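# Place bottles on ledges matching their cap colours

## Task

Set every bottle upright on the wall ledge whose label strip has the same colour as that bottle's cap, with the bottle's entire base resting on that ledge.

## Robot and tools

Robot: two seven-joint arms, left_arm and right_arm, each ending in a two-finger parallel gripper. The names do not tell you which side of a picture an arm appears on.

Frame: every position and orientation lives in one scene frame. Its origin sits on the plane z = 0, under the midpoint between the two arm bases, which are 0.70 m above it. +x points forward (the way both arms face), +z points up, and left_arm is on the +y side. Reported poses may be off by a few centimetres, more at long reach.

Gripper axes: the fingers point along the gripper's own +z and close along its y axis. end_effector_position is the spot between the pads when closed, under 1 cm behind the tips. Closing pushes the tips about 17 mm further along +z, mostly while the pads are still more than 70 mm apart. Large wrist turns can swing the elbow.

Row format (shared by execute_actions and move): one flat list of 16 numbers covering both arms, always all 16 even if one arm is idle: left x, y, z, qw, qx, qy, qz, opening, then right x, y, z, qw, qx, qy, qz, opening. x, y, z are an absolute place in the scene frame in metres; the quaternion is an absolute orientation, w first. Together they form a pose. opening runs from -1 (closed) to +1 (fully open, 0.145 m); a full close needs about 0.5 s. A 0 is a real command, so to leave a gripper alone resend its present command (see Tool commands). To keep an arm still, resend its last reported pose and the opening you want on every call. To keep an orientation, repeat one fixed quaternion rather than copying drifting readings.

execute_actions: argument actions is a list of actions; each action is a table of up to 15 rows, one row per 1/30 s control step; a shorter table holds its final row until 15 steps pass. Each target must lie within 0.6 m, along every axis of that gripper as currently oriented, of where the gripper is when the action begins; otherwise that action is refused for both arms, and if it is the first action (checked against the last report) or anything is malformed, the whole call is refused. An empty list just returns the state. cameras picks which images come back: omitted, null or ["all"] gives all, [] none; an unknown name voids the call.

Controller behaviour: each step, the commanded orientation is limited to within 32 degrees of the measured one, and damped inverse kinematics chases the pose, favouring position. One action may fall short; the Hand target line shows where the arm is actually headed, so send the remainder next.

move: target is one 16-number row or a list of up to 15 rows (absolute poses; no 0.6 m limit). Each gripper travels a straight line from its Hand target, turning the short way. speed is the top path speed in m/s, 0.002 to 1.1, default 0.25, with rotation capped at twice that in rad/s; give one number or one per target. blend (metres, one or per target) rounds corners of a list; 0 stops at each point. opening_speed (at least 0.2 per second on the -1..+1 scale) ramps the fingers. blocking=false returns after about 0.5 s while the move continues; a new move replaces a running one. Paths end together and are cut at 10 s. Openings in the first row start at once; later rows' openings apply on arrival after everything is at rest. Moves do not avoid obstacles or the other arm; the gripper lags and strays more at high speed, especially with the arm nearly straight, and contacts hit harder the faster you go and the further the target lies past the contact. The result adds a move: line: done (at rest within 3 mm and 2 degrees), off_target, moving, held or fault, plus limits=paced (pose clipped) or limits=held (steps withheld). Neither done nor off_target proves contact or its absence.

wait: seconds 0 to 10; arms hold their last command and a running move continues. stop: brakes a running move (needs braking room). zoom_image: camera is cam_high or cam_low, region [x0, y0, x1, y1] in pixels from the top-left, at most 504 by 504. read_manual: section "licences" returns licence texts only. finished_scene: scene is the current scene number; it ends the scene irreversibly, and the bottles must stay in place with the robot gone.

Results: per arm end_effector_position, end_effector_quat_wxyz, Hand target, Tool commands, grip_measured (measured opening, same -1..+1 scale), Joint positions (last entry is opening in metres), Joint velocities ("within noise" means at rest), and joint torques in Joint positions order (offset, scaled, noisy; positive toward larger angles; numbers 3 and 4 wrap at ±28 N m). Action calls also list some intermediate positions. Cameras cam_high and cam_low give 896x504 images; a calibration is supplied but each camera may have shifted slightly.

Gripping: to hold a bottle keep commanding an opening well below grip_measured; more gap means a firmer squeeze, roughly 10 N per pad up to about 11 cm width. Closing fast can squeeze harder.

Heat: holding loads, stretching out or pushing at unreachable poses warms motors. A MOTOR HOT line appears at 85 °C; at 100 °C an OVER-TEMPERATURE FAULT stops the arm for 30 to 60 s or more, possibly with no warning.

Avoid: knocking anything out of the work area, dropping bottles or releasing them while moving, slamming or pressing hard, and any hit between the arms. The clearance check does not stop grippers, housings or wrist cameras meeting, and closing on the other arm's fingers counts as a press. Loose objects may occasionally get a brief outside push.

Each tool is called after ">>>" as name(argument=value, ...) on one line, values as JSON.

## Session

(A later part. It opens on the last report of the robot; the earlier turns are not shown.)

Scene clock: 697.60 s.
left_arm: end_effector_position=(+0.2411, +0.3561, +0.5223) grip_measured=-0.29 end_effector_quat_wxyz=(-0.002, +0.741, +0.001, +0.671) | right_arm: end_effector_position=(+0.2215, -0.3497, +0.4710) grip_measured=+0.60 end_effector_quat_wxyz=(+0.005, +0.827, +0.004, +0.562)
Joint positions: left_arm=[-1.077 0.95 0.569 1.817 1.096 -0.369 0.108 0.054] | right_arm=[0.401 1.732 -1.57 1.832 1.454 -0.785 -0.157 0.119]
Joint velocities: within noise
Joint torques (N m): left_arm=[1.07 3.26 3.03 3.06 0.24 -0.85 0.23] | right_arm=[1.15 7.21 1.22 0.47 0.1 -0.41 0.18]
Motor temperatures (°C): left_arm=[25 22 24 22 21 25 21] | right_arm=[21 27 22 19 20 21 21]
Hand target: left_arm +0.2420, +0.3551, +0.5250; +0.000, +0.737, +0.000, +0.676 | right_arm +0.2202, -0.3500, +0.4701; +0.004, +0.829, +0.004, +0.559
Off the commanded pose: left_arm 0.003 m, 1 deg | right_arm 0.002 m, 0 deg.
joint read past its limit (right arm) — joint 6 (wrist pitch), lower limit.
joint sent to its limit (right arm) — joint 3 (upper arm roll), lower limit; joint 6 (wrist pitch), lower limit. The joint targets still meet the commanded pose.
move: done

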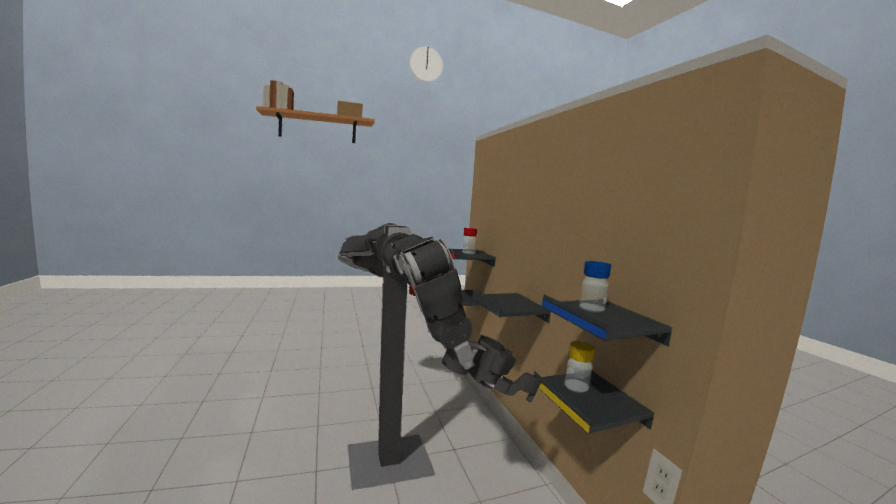

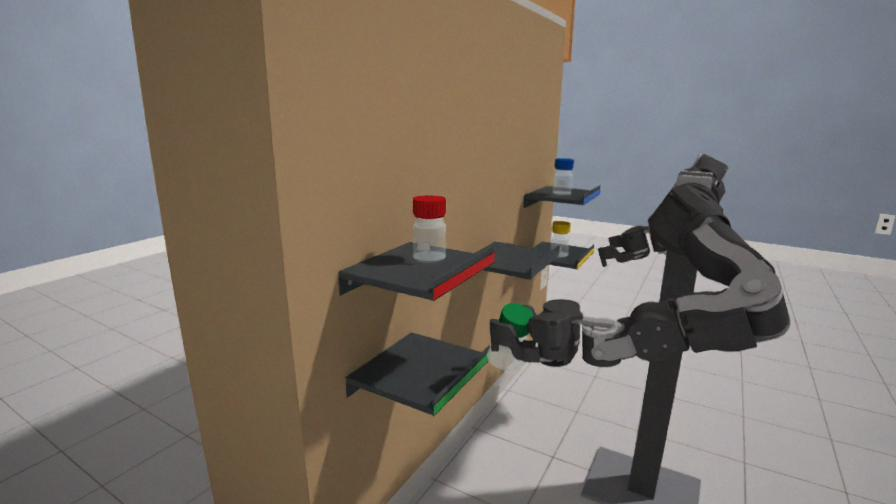

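>>> move(target=[[0.242,0.2,0.54,0,0.7373,0,0.6756,-0.6,0.22,-0.35,0.47,0.004,0.828,0.004,0.561,0.6],[0.262,0.11,0.66,0.0882,0.731,-0.0962,0.6698,-0.6,0.22,-0.35,0.47,0.004,0.828,0.004,0.561,0.6],[0.37,0.03,0.68,0.0682,0.8453,-0.1113,0.518,-0.6,0.22,-0.35,0.47,0.004,0.828,0.004,0.561,0.6]], speed=0.12, blend=0.01)

>>> zoom_image(camera="cam_low", region=[460, 150, 580, 280])

>>> zoom_image(camera="cam_high", region=[450, 210, 570, 330])

Scene clock: 729.83 s.
left_arm: end_effector_position=(+0.3706, +0.0311, +0.6799) grip_measured=-0.29 end_effector_quat_wxyz=(+0.078, +0.792, -0.092, +0.598) | right_arm: end_effector_position=(+0.2215, -0.3497, +0.4710) grip_measured=+0.60 end_effector_quat_wxyz=(+0.005, +0.827, +0.004, +0.562)
Joint positions: left_arm=[1.011 0.355 -0.781 1.998 1.584 0.782 -1.301 0.054] | right_arm=[0.401 1.732 -1.57 1.832 1.454 -0.785 -0.157 0.119]
Joint velocities: within noise
Joint torques (N m): left_arm=[8.69 -0.25 1.98 1.96 -0.18 -0.2 0.14] | right_arm=[1.17 7.13 1.16 0.57 0.09 -0.42 0.16]
Motor temperatures (°C): left_arm=[23 22 25 22 21 25 21] | right_arm=[21 27 22 19 20 21 21]
Hand target: left_arm +0.3702, +0.0300, +0.6797; +0.079, +0.793, -0.094, +0.597 | right_arm +0.2202, -0.3500, +0.4701; +0.004, +0.829, +0.004, +0.559
Off the commanded pose: left_arm 0.001 m, 11 deg | right_arm 0.002 m, 0 deg.
joint read past its limit (right arm) — joint 6 (wrist pitch), lower limit.
joint sent to its limit (left arm) — joint 5 (forearm roll), upper limit; joint 6 (wrist pitch), upper limit. The joint targets are off in orientation, not in position.
joint sent to its limit (right arm) — joint 3 (upper arm roll), lower limit; joint 6 (wrist pitch), lower limit. The joint targets still meet the commanded pose.
move: off_target (left_arm)

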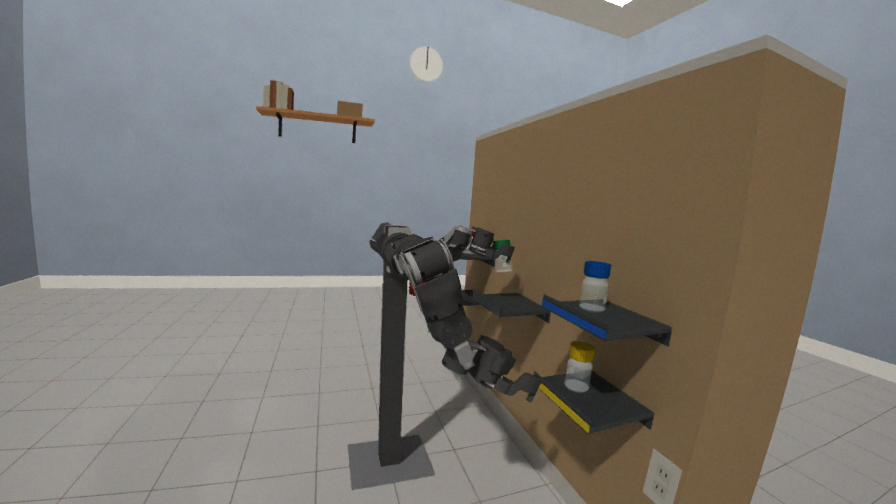

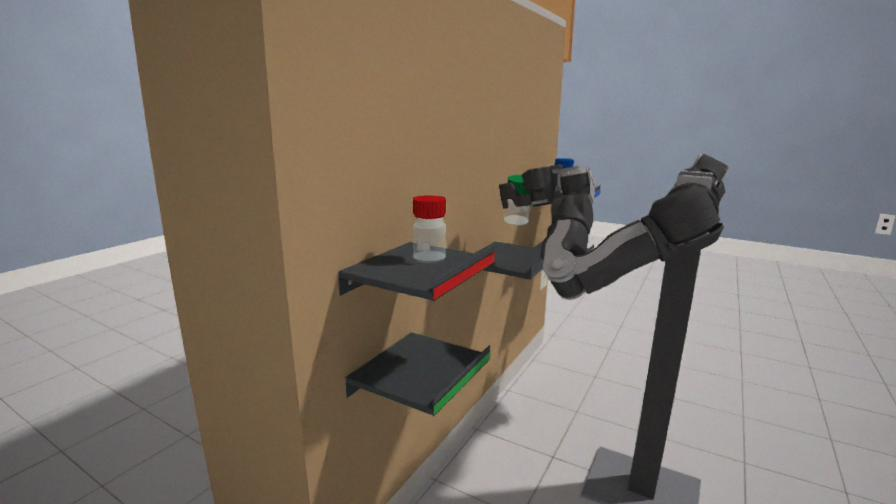

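Scaled by 3.877 from the camera's 896x504 image, which has a finer 1280x720 frame.

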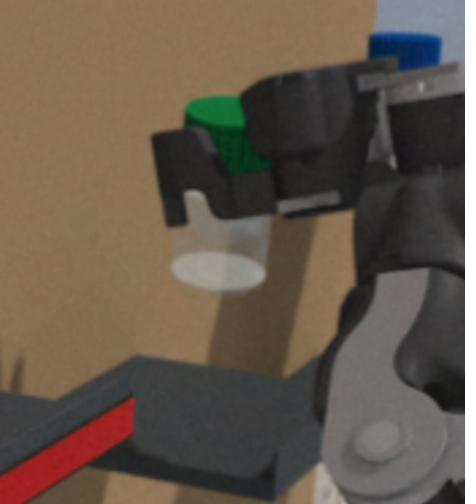

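Scaled by 4.200 from the camera's 896x504 image, which has a finer 1280x720 frame.

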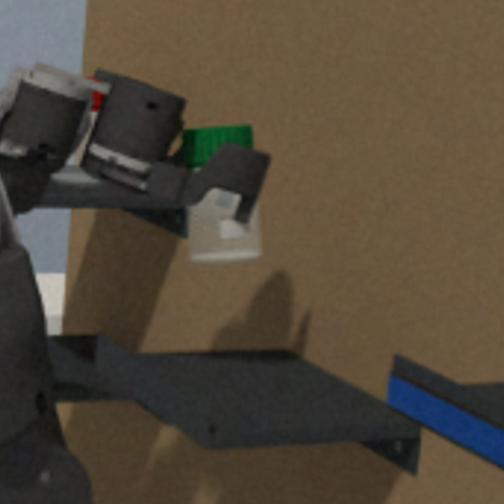

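>>> move(target=[[0.38,0.03,0.62,0.0682,0.8453,-0.1113,0.518,-0.6,0.22,-0.35,0.47,0.004,0.828,0.004,0.561,0.6]], speed=0.1)

>>> zoom_image(camera="cam_low", region=[460, 170, 580, 290])

>>> zoom_image(camera="cam_high", region=[450, 220, 550, 330])

Scene clock: 739.63 s.
left_arm: end_effector_position=(+0.3805, +0.0308, +0.6216) grip_measured=-0.29 end_effector_quat_wxyz=(+0.068, +0.839, -0.107, +0.530) | right_arm: end_effector_position=(+0.2215, -0.3497, +0.4710) grip_measured=+0.60 end_effector_quat_wxyz=(+0.005, +0.827, +0.004, +0.562)
Joint positions: left_arm=[0.943 0.382 -0.843 1.902 1.584 0.782 -1.22 0.054] | right_arm=[0.401 1.732 -1.57 1.832 1.454 -0.785 -0.157 0.119]
Joint velocities: within noise
Joint torques (N m): left_arm=[8.19 0.09 1.96 2.24 -0.15 -0.23 0.25] | right_arm=[1.15 7.24 1.25 0.55 0.11 -0.4 0.17]
Motor temperatures (°C): left_arm=[25 22 25 22 21 25 21] | right_arm=[21 27 22 19 20 21 21]
Hand target: left_arm +0.3801, +0.0300, +0.6198; +0.069, +0.840, -0.110, +0.527 | right_arm +0.2202, -0.3500, +0.4701; +0.004, +0.829, +0.004, +0.559
Off the commanded pose: left_arm 0.002 m, 2 deg | right_arm 0.002 m, 0 deg.
joint read past its limit (right arm) — joint 6 (wrist pitch), lower limit.
joint sent to its limit (left arm) — joint 5 (forearm roll), upper limit; joint 6 (wrist pitch), upper limit. The joint targets still meet the commanded pose.
joint sent to its limit (right arm) — joint 3 (upper arm roll), lower limit; joint 6 (wrist pitch), lower limit. The joint targets still meet the commanded pose.
move: done

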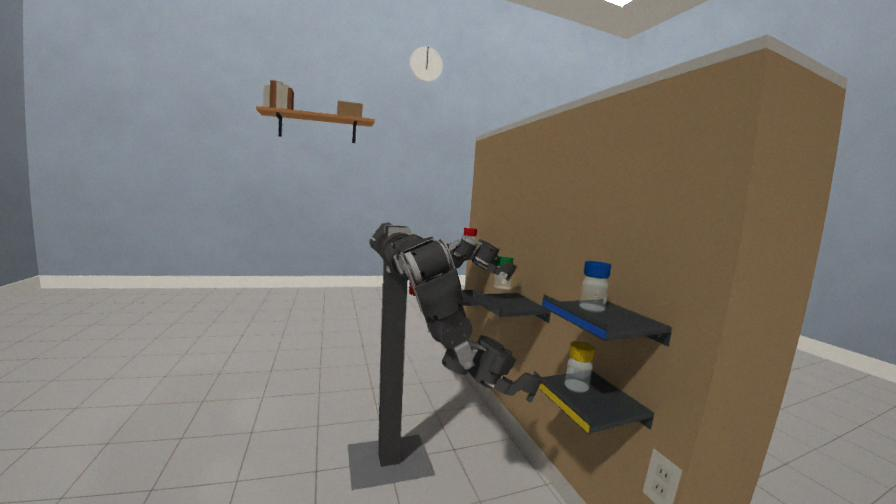

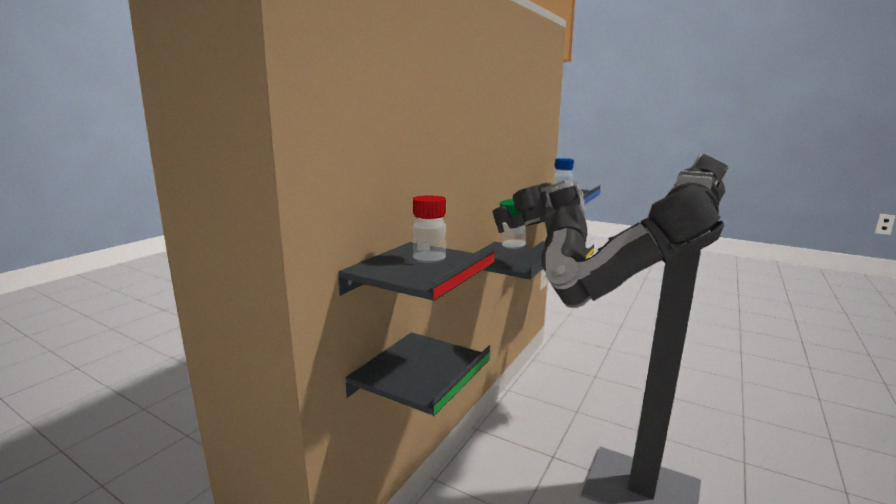

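Scaled by 4.200 from the camera's 896x504 image, which has a finer 1280x720 frame.

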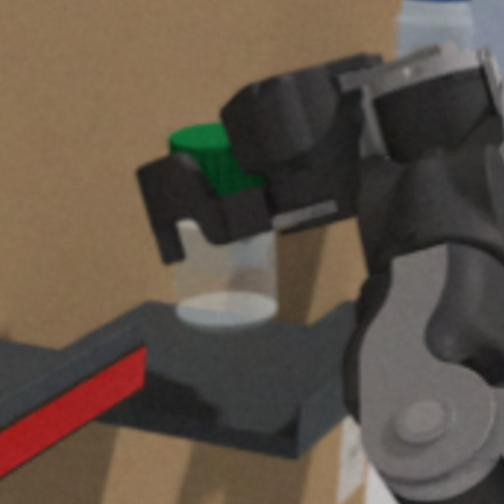

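Scaled by 4.582 from the camera's 896x504 image, which has a finer 1280x720 frame.

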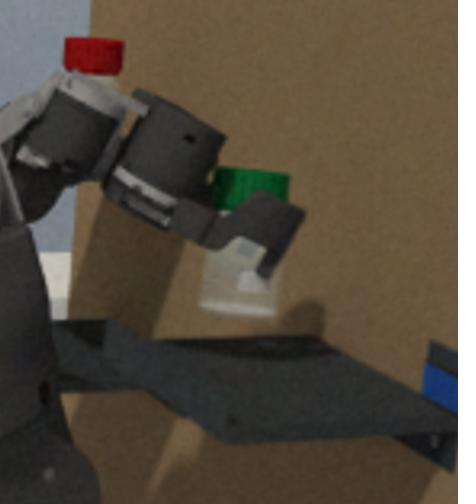

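>>> move(target=[[0.38,0.03,0.598,0.072,0.8267,-0.1088,0.5472,-0.6,0.22,-0.35,0.47,0.004,0.828,0.004,0.561,0.6],[0.38,0.03,0.580,0.072,0.8267,-0.1088,0.5472,-0.6,0.22,-0.35,0.47,0.004,0.828,0.004,0.561,0.6]], speed=[0.08,0.04])

>>> zoom_image(camera="cam_low", region=[460, 170, 580, 290])

>>> zoom_image(camera="cam_high", region=[450, 220, 550, 330])

Scene clock: 757.70 s.
left_arm: end_effector_position=(+0.3811, +0.0304, +0.5873) grip_measured=-0.29 end_effector_quat_wxyz=(+0.072, +0.821, -0.106, +0.557) | right_arm: end_effector_position=(+0.2215, -0.3497, +0.4710) grip_measured=+0.60 end_effector_quat_wxyz=(+0.005, +0.827, +0.004, +0.562)
Joint positions: left_arm=[0.836 0.441 -0.938 1.896 1.339 0.626 -1.036 0.054] | right_arm=[0.401 1.732 -1.57 1.832 1.454 -0.785 -0.157 0.119]
Joint velocities: within noise
Joint torques (N m): left_arm=[5.97 0.41 1.46 1.73 -0.04 -0.3 0.25] | right_arm=[1.15 7.5 1.37 0.58 0.09 -0.4 0.18]
Motor temperatures (°C): left_arm=[26 22 25 21 21 25 21] | right_arm=[21 27 22 19 20 20 21]
Hand target: left_arm +0.3799, +0.0301, +0.5799; +0.072, +0.827, -0.109, +0.547 | right_arm +0.2202, -0.3500, +0.4701; +0.004, +0.829, +0.004, +0.559
Off the commanded pose: left_arm 0.007 m, 1 deg | right_arm 0.002 m, 0 deg.
joint read past its limit (right arm) — joint 6 (wrist pitch), lower limit.
joint sent to its limit (right arm) — joint 3 (upper arm roll), lower limit; joint 6 (wrist pitch), lower limit. The joint targets still meet the commanded pose.
move: off_target (left_arm)

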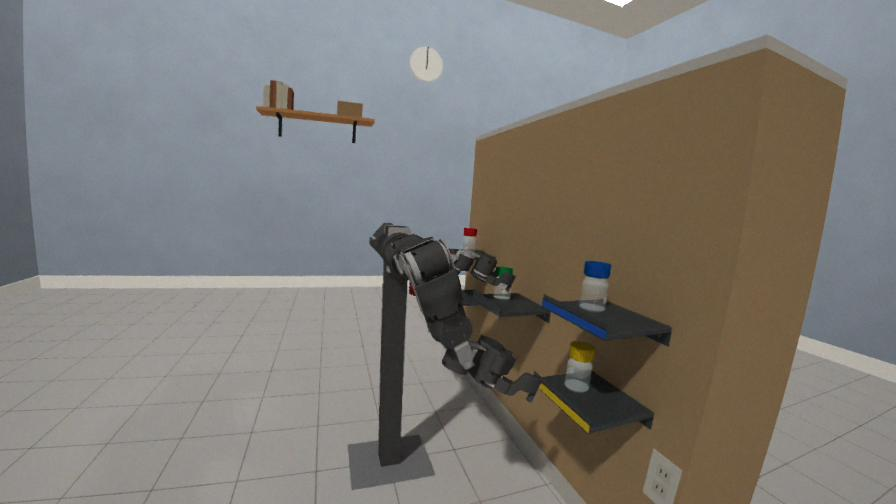

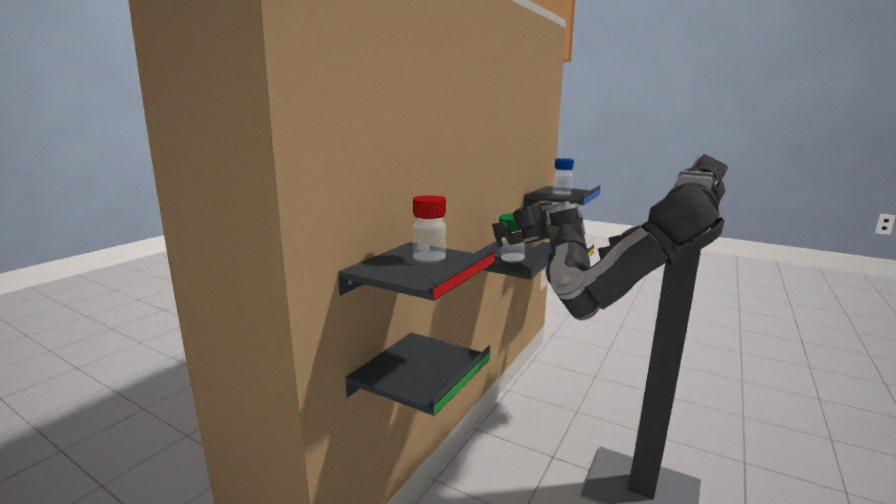

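Scaled by 4.200 from the camera's 896x504 image, which has a finer 1280x720 frame.

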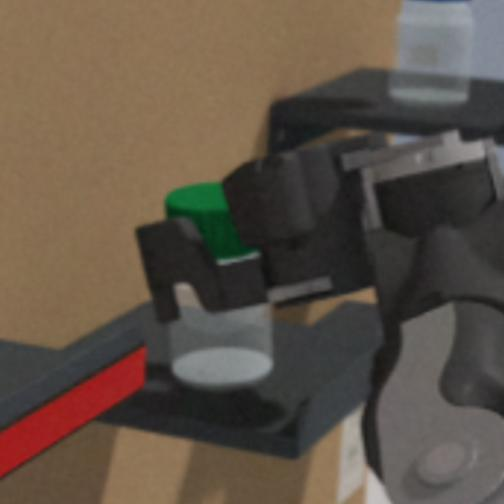

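Scaled by 4.582 from the camera's 896x504 image, which has a finer 1280x720 frame.

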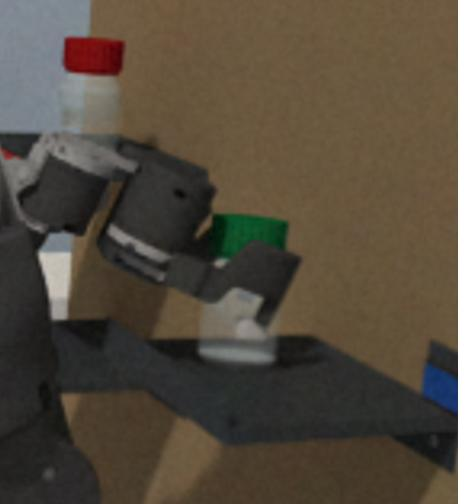

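>>> move(target=[[0.38,0.03,0.589,0.072,0.8267,-0.1088,0.5472,-0.6,0.22,-0.35,0.47,0.004,0.828,0.004,0.561,0.6],[0.38,0.03,0.589,0.072,0.8267,-0.1088,0.5472,0.4,0.22,-0.35,0.47,0.004,0.828,0.004,0.561,0.6]], speed=0.05, opening_speed=0.7)

>>> move(target=[[0.374,0.032,0.589,0.0882,0.731,-0.0962,0.6698,0.4,0.22,-0.35,0.47,0.004,0.828,0.004,0.561,0.6]], speed=0.08)

>>> zoom_image(camera="cam_low", region=[460, 170, 580, 290])

>>> zoom_image(camera="cam_high", region=[450, 220, 550, 330])

Scene clock: 772.20 s.
left_arm: end_effector_position=(+0.3800, +0.0297, +0.5881) grip_measured=+0.40 end_effector_quat_wxyz=(+0.073, +0.827, -0.109, +0.547) | right_arm: end_effector_position=(+0.2215, -0.3497, +0.4710) grip_measured=+0.60 end_effector_quat_wxyz=(+0.005, +0.827, +0.004, +0.562)
Joint positions: left_arm=[0.847 0.436 -0.928 1.897 1.379 0.652 -1.054 0.105] | right_arm=[0.401 1.732 -1.57 1.832 1.454 -0.785 -0.157 0.119]
Joint velocities: within noise
Joint torques (N m): left_arm=[8.48 -0.15 2.67 3.37 -0.18 -0.31 -0.01] | right_arm=[1.15 7.16 1.25 0.54 0.09 -0.39 0.17]
Motor temperatures (°C): left_arm=[26 22 24 21 21 25 21] | right_arm=[21 27 22 19 20 20 21]
Hand target: left_arm +0.3800, +0.0300, +0.5890; +0.072, +0.827, -0.109, +0.547 | right_arm +0.2202, -0.3500, +0.4701; +0.004, +0.829, +0.004, +0.559
Off the commanded pose: left_arm 0.001 m, 0 deg | right_arm 0.002 m, 0 deg.
joint read past its limit (right arm) — joint 6 (wrist pitch), lower limit.
joint sent to its limit (right arm) — joint 3 (upper arm roll), lower limit; joint 6 (wrist pitch), lower limit. The joint targets still meet the commanded pose.
move: done

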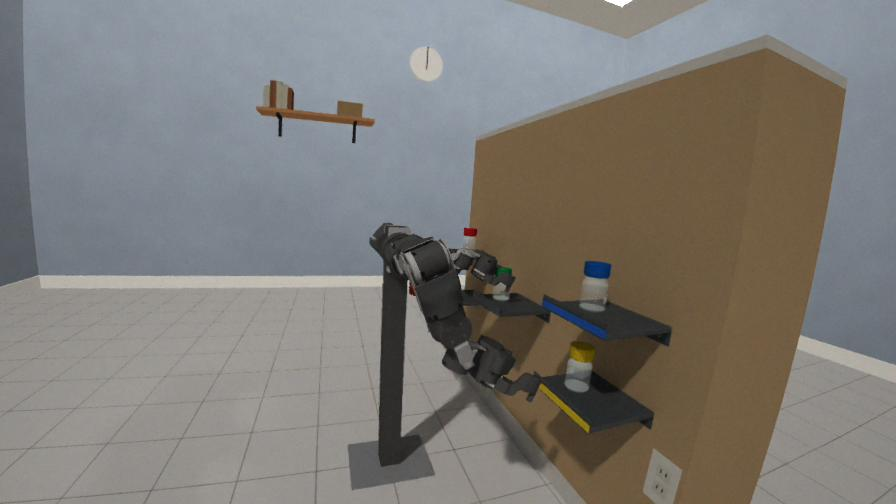

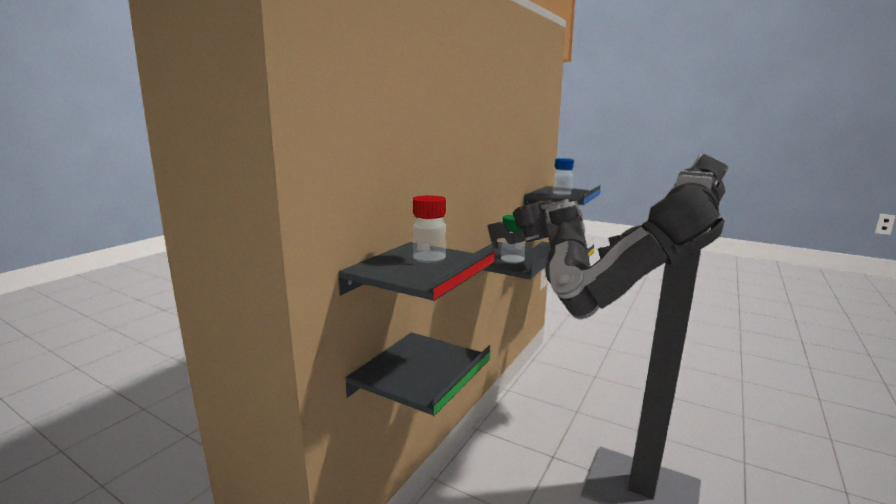

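Scene clock: 774.50 s.
left_arm: end_effector_position=(+0.3742, +0.0323, +0.5926) grip_measured=+0.40 end_effector_quat_wxyz=(+0.088, +0.729, -0.094, +0.673) | right_arm: end_effector_position=(+0.2215, -0.3497, +0.4710) grip_measured=+0.60 end_effector_quat_wxyz=(+0.005, +0.827, +0.004, +0.562)
Joint positions: left_arm=[0.741 0.53 -1.061 1.93 0.979 0.278 -0.893 0.105] | right_arm=[0.401 1.732 -1.57 1.832 1.454 -0.785 -0.157 0.119]
Joint velocities: within noise
Joint torques (N m): left_arm=[6.5 0.78 1.68 2.5 -0.31 -0.53 0.23] | right_arm=[1.23 7.24 1.28 0.5 0.11 -0.42 0.15]
Motor temperatures (°C): left_arm=[26 21 24 21 21 25 21] | right_arm=[21 27 22 19 20 20 21]
Hand target: left_arm +0.3740, +0.0321, +0.5890; +0.088, +0.731, -0.096, +0.670 | right_arm +0.2202, -0.3500, +0.4701; +0.004, +0.829, +0.004, +0.559
Off the commanded pose: left_arm 0.004 m, 1 deg | right_arm 0.002 m, 0 deg.
joint read past its limit (right arm) — joint 6 (wrist pitch), lower limit.
joint sent to its limit (right arm) — joint 3 (upper arm roll), lower limit; joint 6 (wrist pitch), lower limit. The joint targets still meet the commanded pose.
move: off_target (left_arm)

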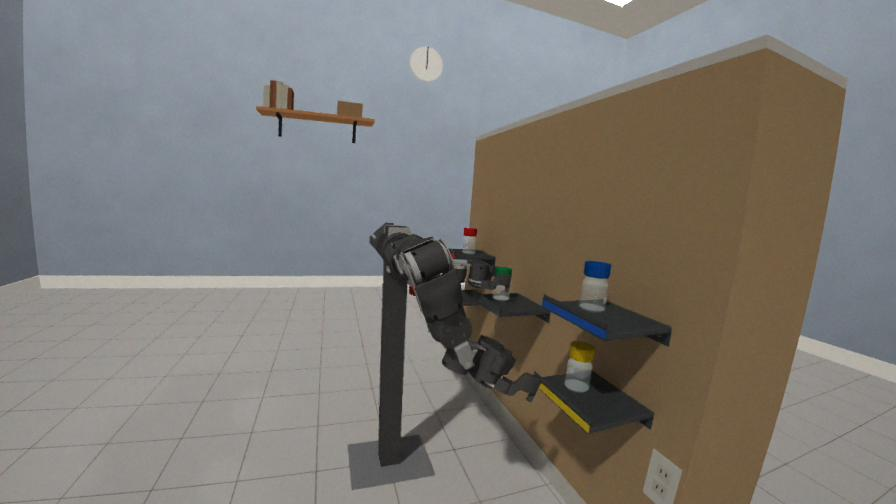

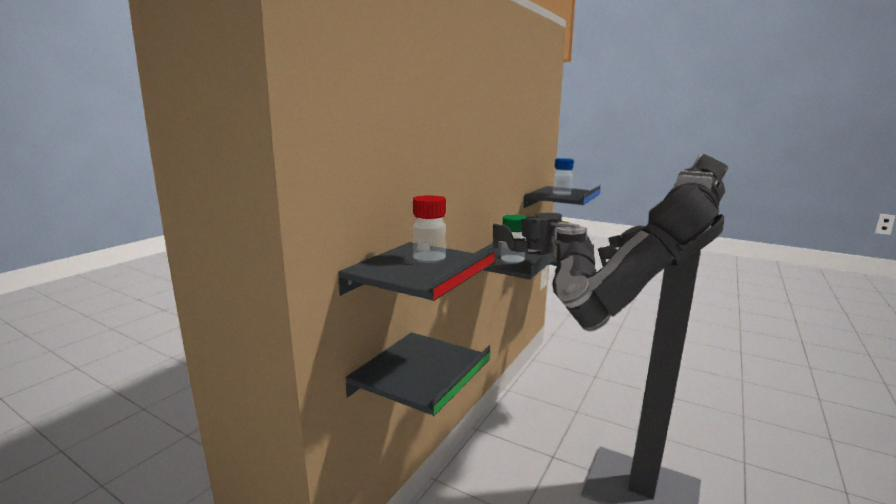

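Scaled by 4.200 from the camera's 896x504 image, which has a finer 1280x720 frame.

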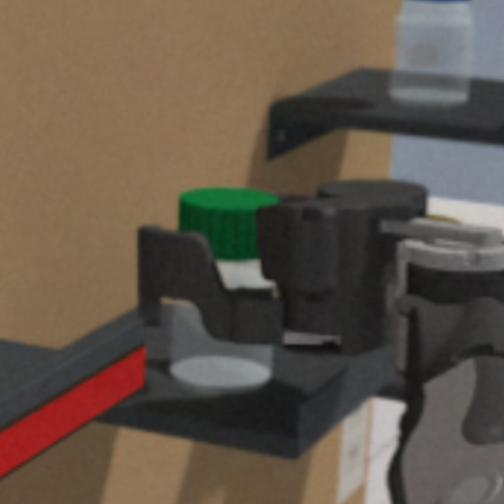

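Scaled by 4.582 from the camera's 896x504 image, which has a finer 1280x720 frame.

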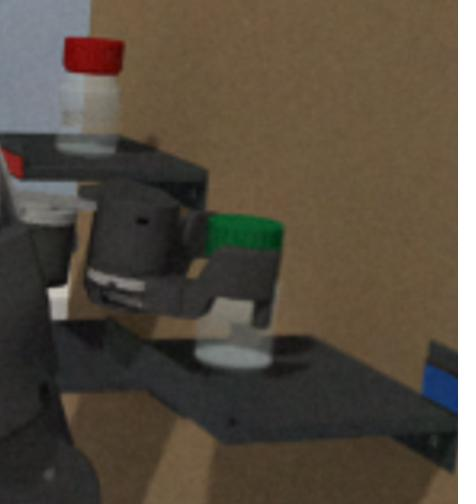

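>>> move(target=[[0.362,0.035,0.586,0.0882,0.731,-0.0962,0.6698,0.4,0.22,-0.35,0.47,0.004,0.828,0.004,0.561,0.6],[0.362,0.035,0.586,0.0882,0.731,-0.0962,0.6698,-0.8,0.22,-0.35,0.47,0.004,0.828,0.004,0.561,0.6]], speed=0.06, opening_speed=1)

>>> zoom_image(camera="cam_low", region=[460, 170, 580, 290])

>>> zoom_image(camera="cam_high", region=[450, 220, 550, 330])

Scene clock: 790.40 s.
left_arm: end_effector_position=(+0.3630, +0.0349, +0.5877) grip_measured=-0.24 end_effector_quat_wxyz=(+0.089, +0.730, -0.097, +0.671) | right_arm: end_effector_position=(+0.2215, -0.3497, +0.4710) grip_measured=+0.60 end_effector_quat_wxyz=(+0.005, +0.827, +0.004, +0.562)
Joint positions: left_arm=[0.698 0.556 -1.063 1.979 0.958 0.276 -0.905 0.058] | right_arm=[0.401 1.732 -1.57 1.832 1.454 -0.785 -0.157 0.119]
Joint velocities: within noise
Joint torques (N m): left_arm=[6 0.49 2.06 4.01 -0.31 -0.48 -0.01] | right_arm=[1.02 7.35 1.25 0.53 0.11 -0.41 0.17]
Motor temperatures (°C): left_arm=[26 21 24 21 22 25 21] | right_arm=[21 27 22 19 20 20 21]
Hand target: left_arm +0.3620, +0.0351, +0.5860; +0.088, +0.731, -0.096, +0.670 | right_arm +0.2202, -0.3500, +0.4701; +0.004, +0.829, +0.004, +0.559
Off the commanded pose: left_arm 0.002 m, 0 deg | right_arm 0.002 m, 0 deg.
joint read past its limit (right arm) — joint 6 (wrist pitch), lower limit.
joint sent to its limit (right arm) — joint 3 (upper arm roll), lower limit; joint 6 (wrist pitch), lower limit. The joint targets still meet the commanded pose.
move: done

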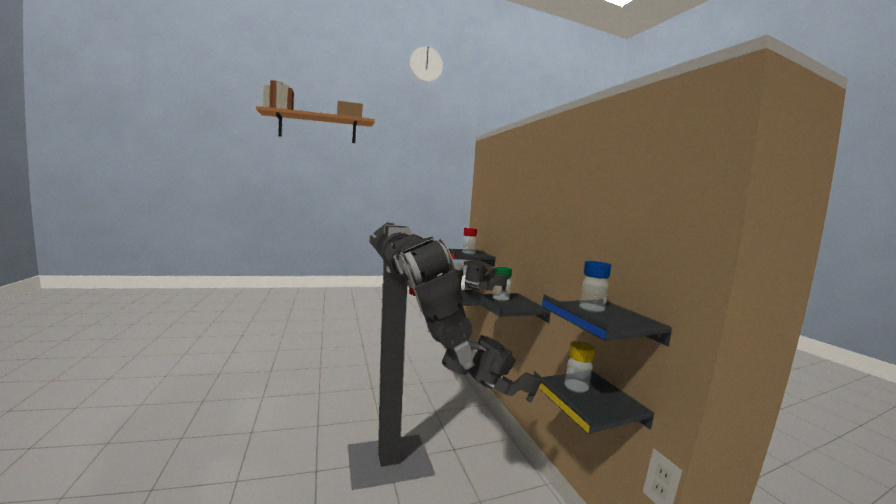

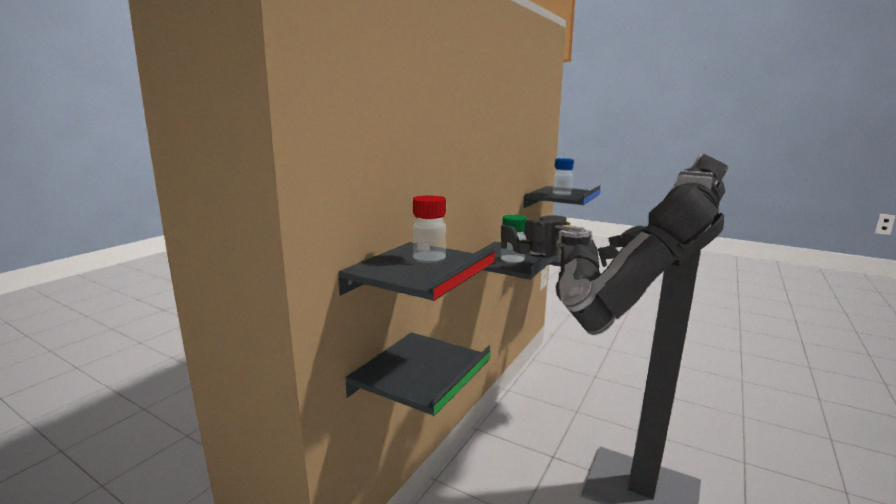

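Scaled by 4.200 from the camera's 896x504 image, which has a finer 1280x720 frame.

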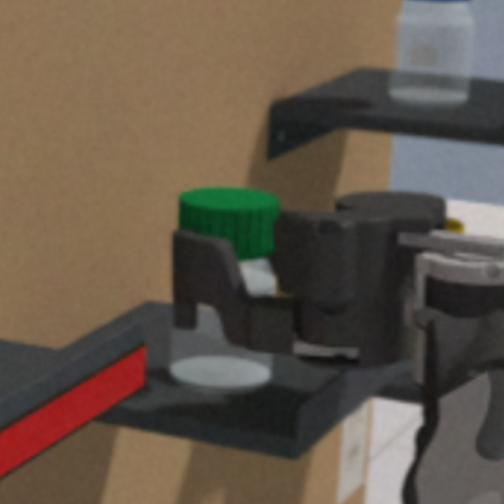

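Scaled by 4.582 from the camera's 896x504 image, which has a finer 1280x720 frame.

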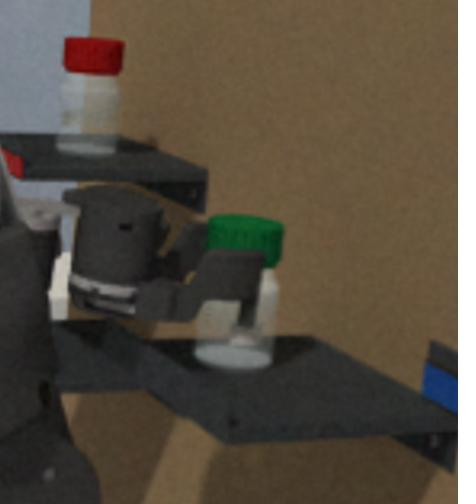

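>>> move(target=[[0.362,0.035,0.655,0.0882,0.731,-0.0962,0.6698,-0.8,0.22,-0.35,0.47,0.004,0.828,0.004,0.561,0.6],[0.258,0.10,0.65,0.0882,0.731,-0.0962,0.6698,-0.8,0.22,-0.35,0.47,0.004,0.828,0.004,0.561,0.6]], speed=0.12)

>>> zoom_image(camera="cam_low", region=[440, 150, 640, 320])

>>> move(target=[[0.242,0.2,0.54,0,0.7373,0,0.6756,-0.8,0.22,-0.35,0.47,0.004,0.828,0.004,0.561,0.6],[0.242,0.358,0.525,0,0.7373,0,0.6756,-0.8,0.22,-0.35,0.47,0.004,0.828,0.004,0.561,0.6]], speed=0.12, blend=0.01)

>>> zoom_image(camera="cam_low", region=[330, 230, 570, 420])

Scene clock: 803.40 s.
left_arm: end_effector_position=(+0.2596, +0.1006, +0.6481) grip_measured=-0.24 end_effector_quat_wxyz=(+0.187, +0.591, -0.155, +0.769) | right_arm: end_effector_position=(+0.2215, -0.3497, +0.4710) grip_measured=+0.60 end_effector_quat_wxyz=(+0.005, +0.827, +0.004, +0.562)
Joint positions: left_arm=[0.253 1.267 -0.842 2.43 0.779 -0.325 -0.609 0.058] | right_arm=[0.401 1.732 -1.57 1.832 1.454 -0.785 -0.157 0.119]
Joint velocities: within noise
Joint torques (N m): left_arm=[3.1 3.94 1.88 3.6 -0.32 -0.83 0.16] | right_arm=[1.04 7.21 1.25 0.53 0.08 -0.41 0.16]
Motor temperatures (°C): left_arm=[25 21 24 22 22 25 21] | right_arm=[21 27 22 19 20 20 21]
Hand target: left_arm +0.2586, +0.1001, +0.6497; +0.189, +0.587, -0.156, +0.772 | right_arm +0.2202, -0.3500, +0.4701; +0.004, +0.829, +0.004, +0.559
Off the commanded pose: left_arm 0.003 m, 24 deg | right_arm 0.002 m, 0 deg.
joint read past its limit (right arm) — joint 6 (wrist pitch), lower limit.
joint sent to its limit (left arm) — joint 4 (elbow), upper limit, where the elbow is as bent as it goes. The joint targets are off in orientation, not in position.
joint sent to its limit (right arm) — joint 3 (upper arm roll), lower limit; joint 6 (wrist pitch), lower limit. The joint targets still meet the commanded pose.
move: off_target (left_arm)

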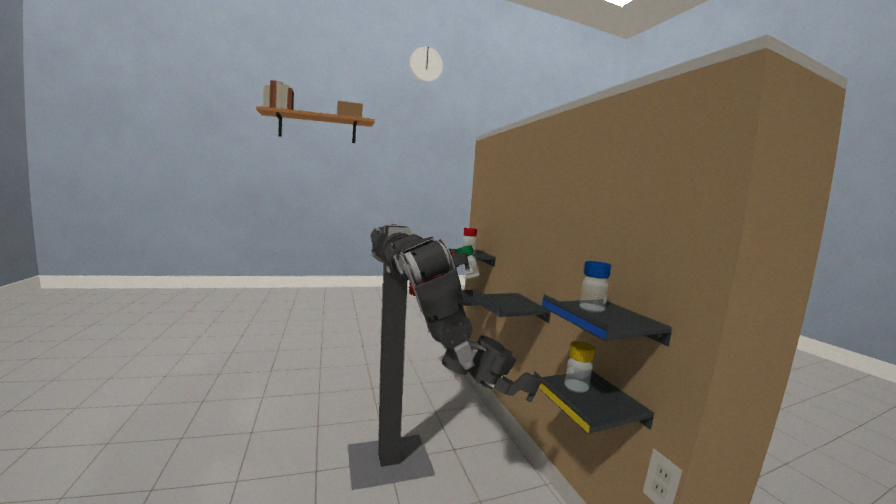

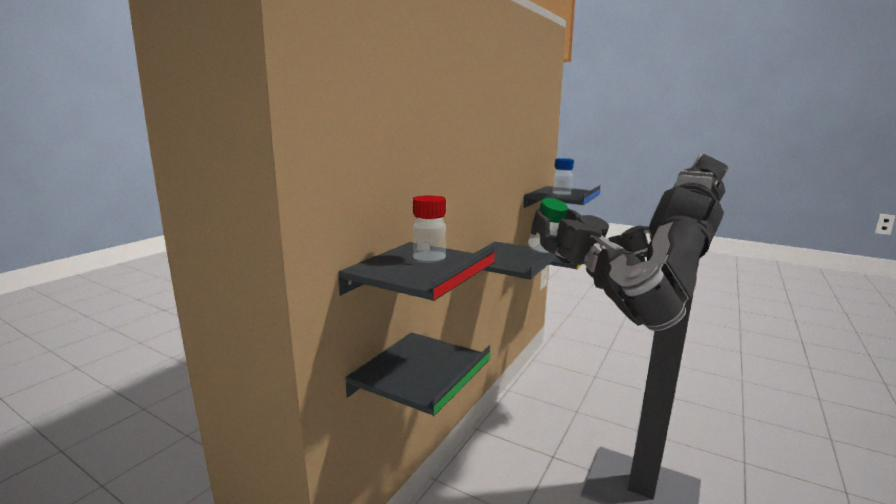

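Scaled by 2.520 from the camera's 896x504 image, which has a finer 1280x720 frame.

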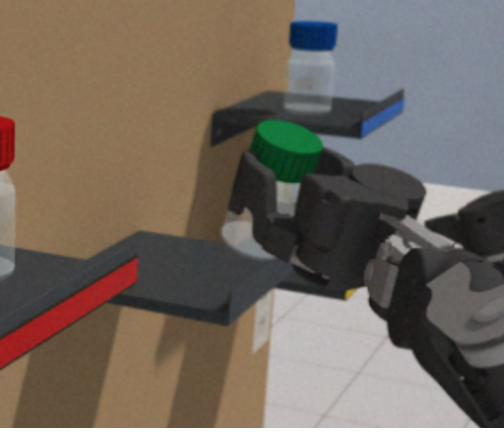

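Scene clock: 807.90 s.
left_arm: end_effector_position=(+0.2422, +0.3580, +0.5243) grip_measured=-0.24 end_effector_quat_wxyz=(-0.005, +0.785, +0.000, +0.620) | right_arm: end_effector_position=(+0.2215, -0.3497, +0.4710) grip_measured=+0.60 end_effector_quat_wxyz=(+0.005, +0.827, +0.004, +0.562)
Joint positions: left_arm=[0.547 1.835 -1.564 1.877 1.521 -0.781 -0.074 0.058] | right_arm=[0.401 1.732 -1.57 1.832 1.454 -0.785 -0.157 0.119]
Joint velocities: within noise
Joint torques (N m): left_arm=[2.73 6.45 1.18 0.31 0.13 -0.85 0.24] | right_arm=[1.02 7.27 1.31 0.46 0.11 -0.4 0.16]
Motor temperatures (°C): left_arm=[25 22 24 22 22 25 21] | right_arm=[21 27 22 19 20 20 21]
Hand target: left_arm +0.2423, +0.3579, +0.5252; -0.004, +0.783, -0.001, +0.622 | right_arm +0.2202, -0.3500, +0.4701; +0.004, +0.829, +0.004, +0.559
Off the commanded pose: left_arm 0.001 m, 8 deg | right_arm 0.002 m, 0 deg.
joint read past its limit (right arm) — joint 6 (wrist pitch), lower limit.
joint sent to its limit (left arm) — joint 3 (upper arm roll), lower limit; joint 6 (wrist pitch), lower limit. The joint targets are off in orientation, not in position.
joint sent to its limit (right arm) — joint 3 (upper arm roll), lower limit; joint 6 (wrist pitch), lower limit. The joint targets still meet the commanded pose.
move: off_target (left_arm)

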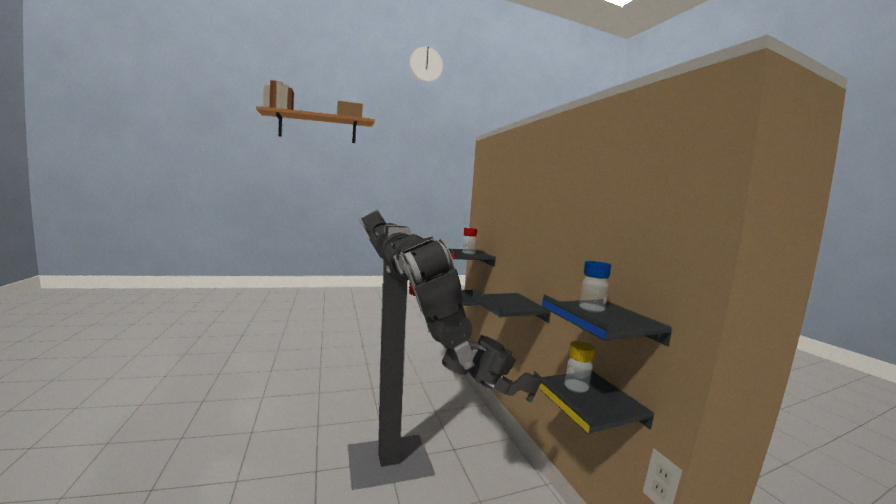

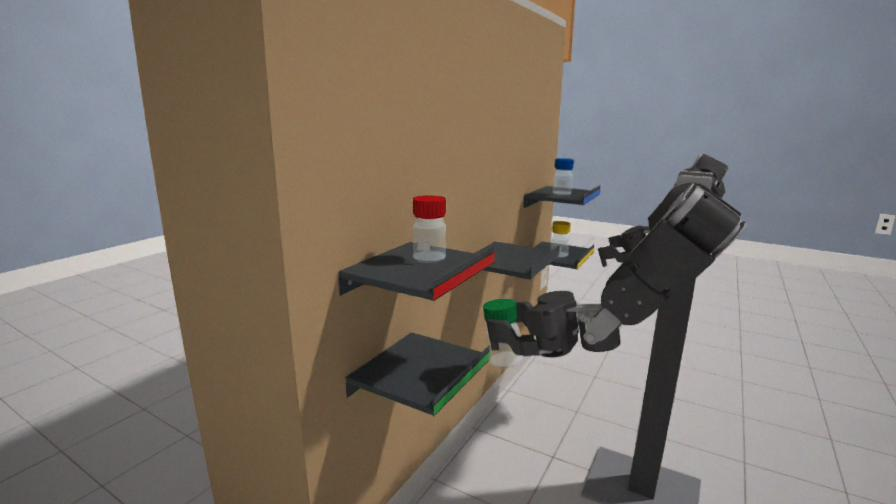

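Scaled by 2.100 from the camera's 896x504 image, which has a finer 1280x720 frame.

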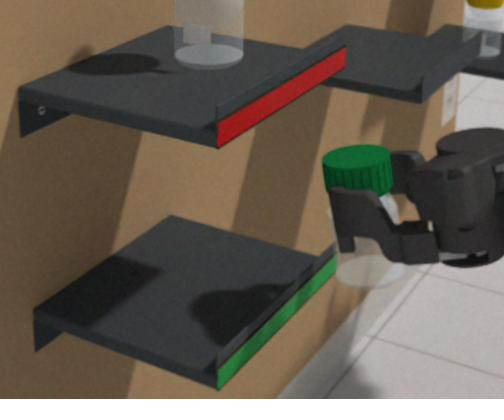

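>>> move(target=[[0.30,0.368,0.528,0,0.7373,0,0.6756,-0.8,0.22,-0.35,0.47,0.004,0.828,0.004,0.561,0.6],[0.36,0.372,0.525,0,0.7373,0,0.6756,-0.8,0.22,-0.35,0.47,0.004,0.828,0.004,0.561,0.6],[0.378,0.372,0.515,0,0.7373,0,0.6756,-0.8,0.22,-0.35,0.47,0.004,0.828,0.004,0.561,0.6]], speed=0.1)

>>> zoom_image(camera="cam_low", region=[330, 230, 570, 420])

Scene clock: 819.77 s.
left_arm: end_effector_position=(+0.3770, +0.3714, +0.5110) grip_measured=-0.24 end_effector_quat_wxyz=(+0.000, +0.742, +0.001, +0.671) | right_arm: end_effector_position=(+0.2215, -0.3497, +0.4710) grip_measured=+0.60 end_effector_quat_wxyz=(+0.005, +0.827, +0.004, +0.562)
Joint positions: left_arm=[0.797 1.305 -1.431 1.283 1.55 -0.539 0.028 0.058] | right_arm=[0.401 1.732 -1.57 1.832 1.454 -0.785 -0.157 0.119]
Joint velocities: within noise
Joint torques (N m): left_arm=[6.9 5.87 3.48 0.25 0.15 -0.82 0.23] | right_arm=[1.28 7.21 1.28 0.51 0.09 -0.41 0.18]
Motor temperatures (°C): left_arm=[24 23 24 21 22 25 21] | right_arm=[21 27 22 19 20 20 21]
Hand target: left_arm +0.3780, +0.3720, +0.5149; +0.000, +0.737, +0.000, +0.675 | right_arm +0.2202, -0.3500, +0.4701; +0.004, +0.829, +0.004, +0.559
Off the commanded pose: left_arm 0.004 m, 1 deg | right_arm 0.002 m, 0 deg.
joint read past its limit (right arm) — joint 6 (wrist pitch), lower limit.
joint sent to its limit (right arm) — joint 3 (upper arm roll), lower limit; joint 6 (wrist pitch), lower limit. The joint targets still meet the commanded pose.
move: off_target (left_arm)

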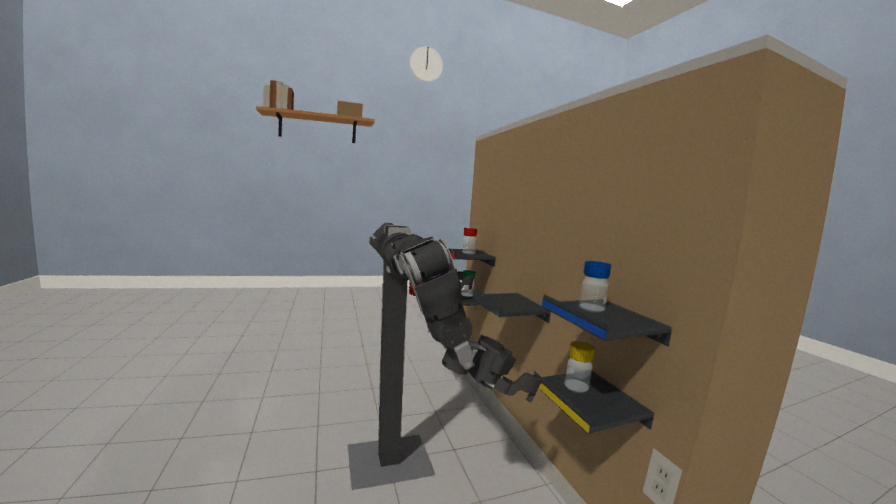

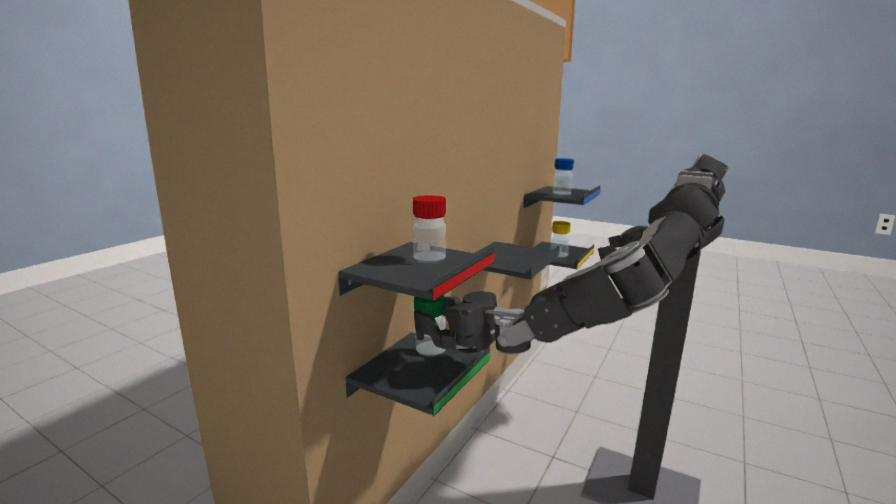

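Scaled by 2.100 from the camera's 896x504 image, which has a finer 1280x720 frame.

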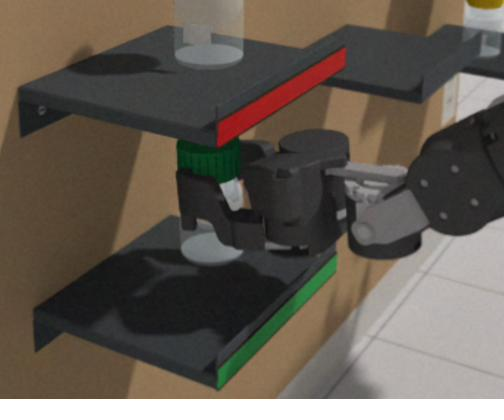

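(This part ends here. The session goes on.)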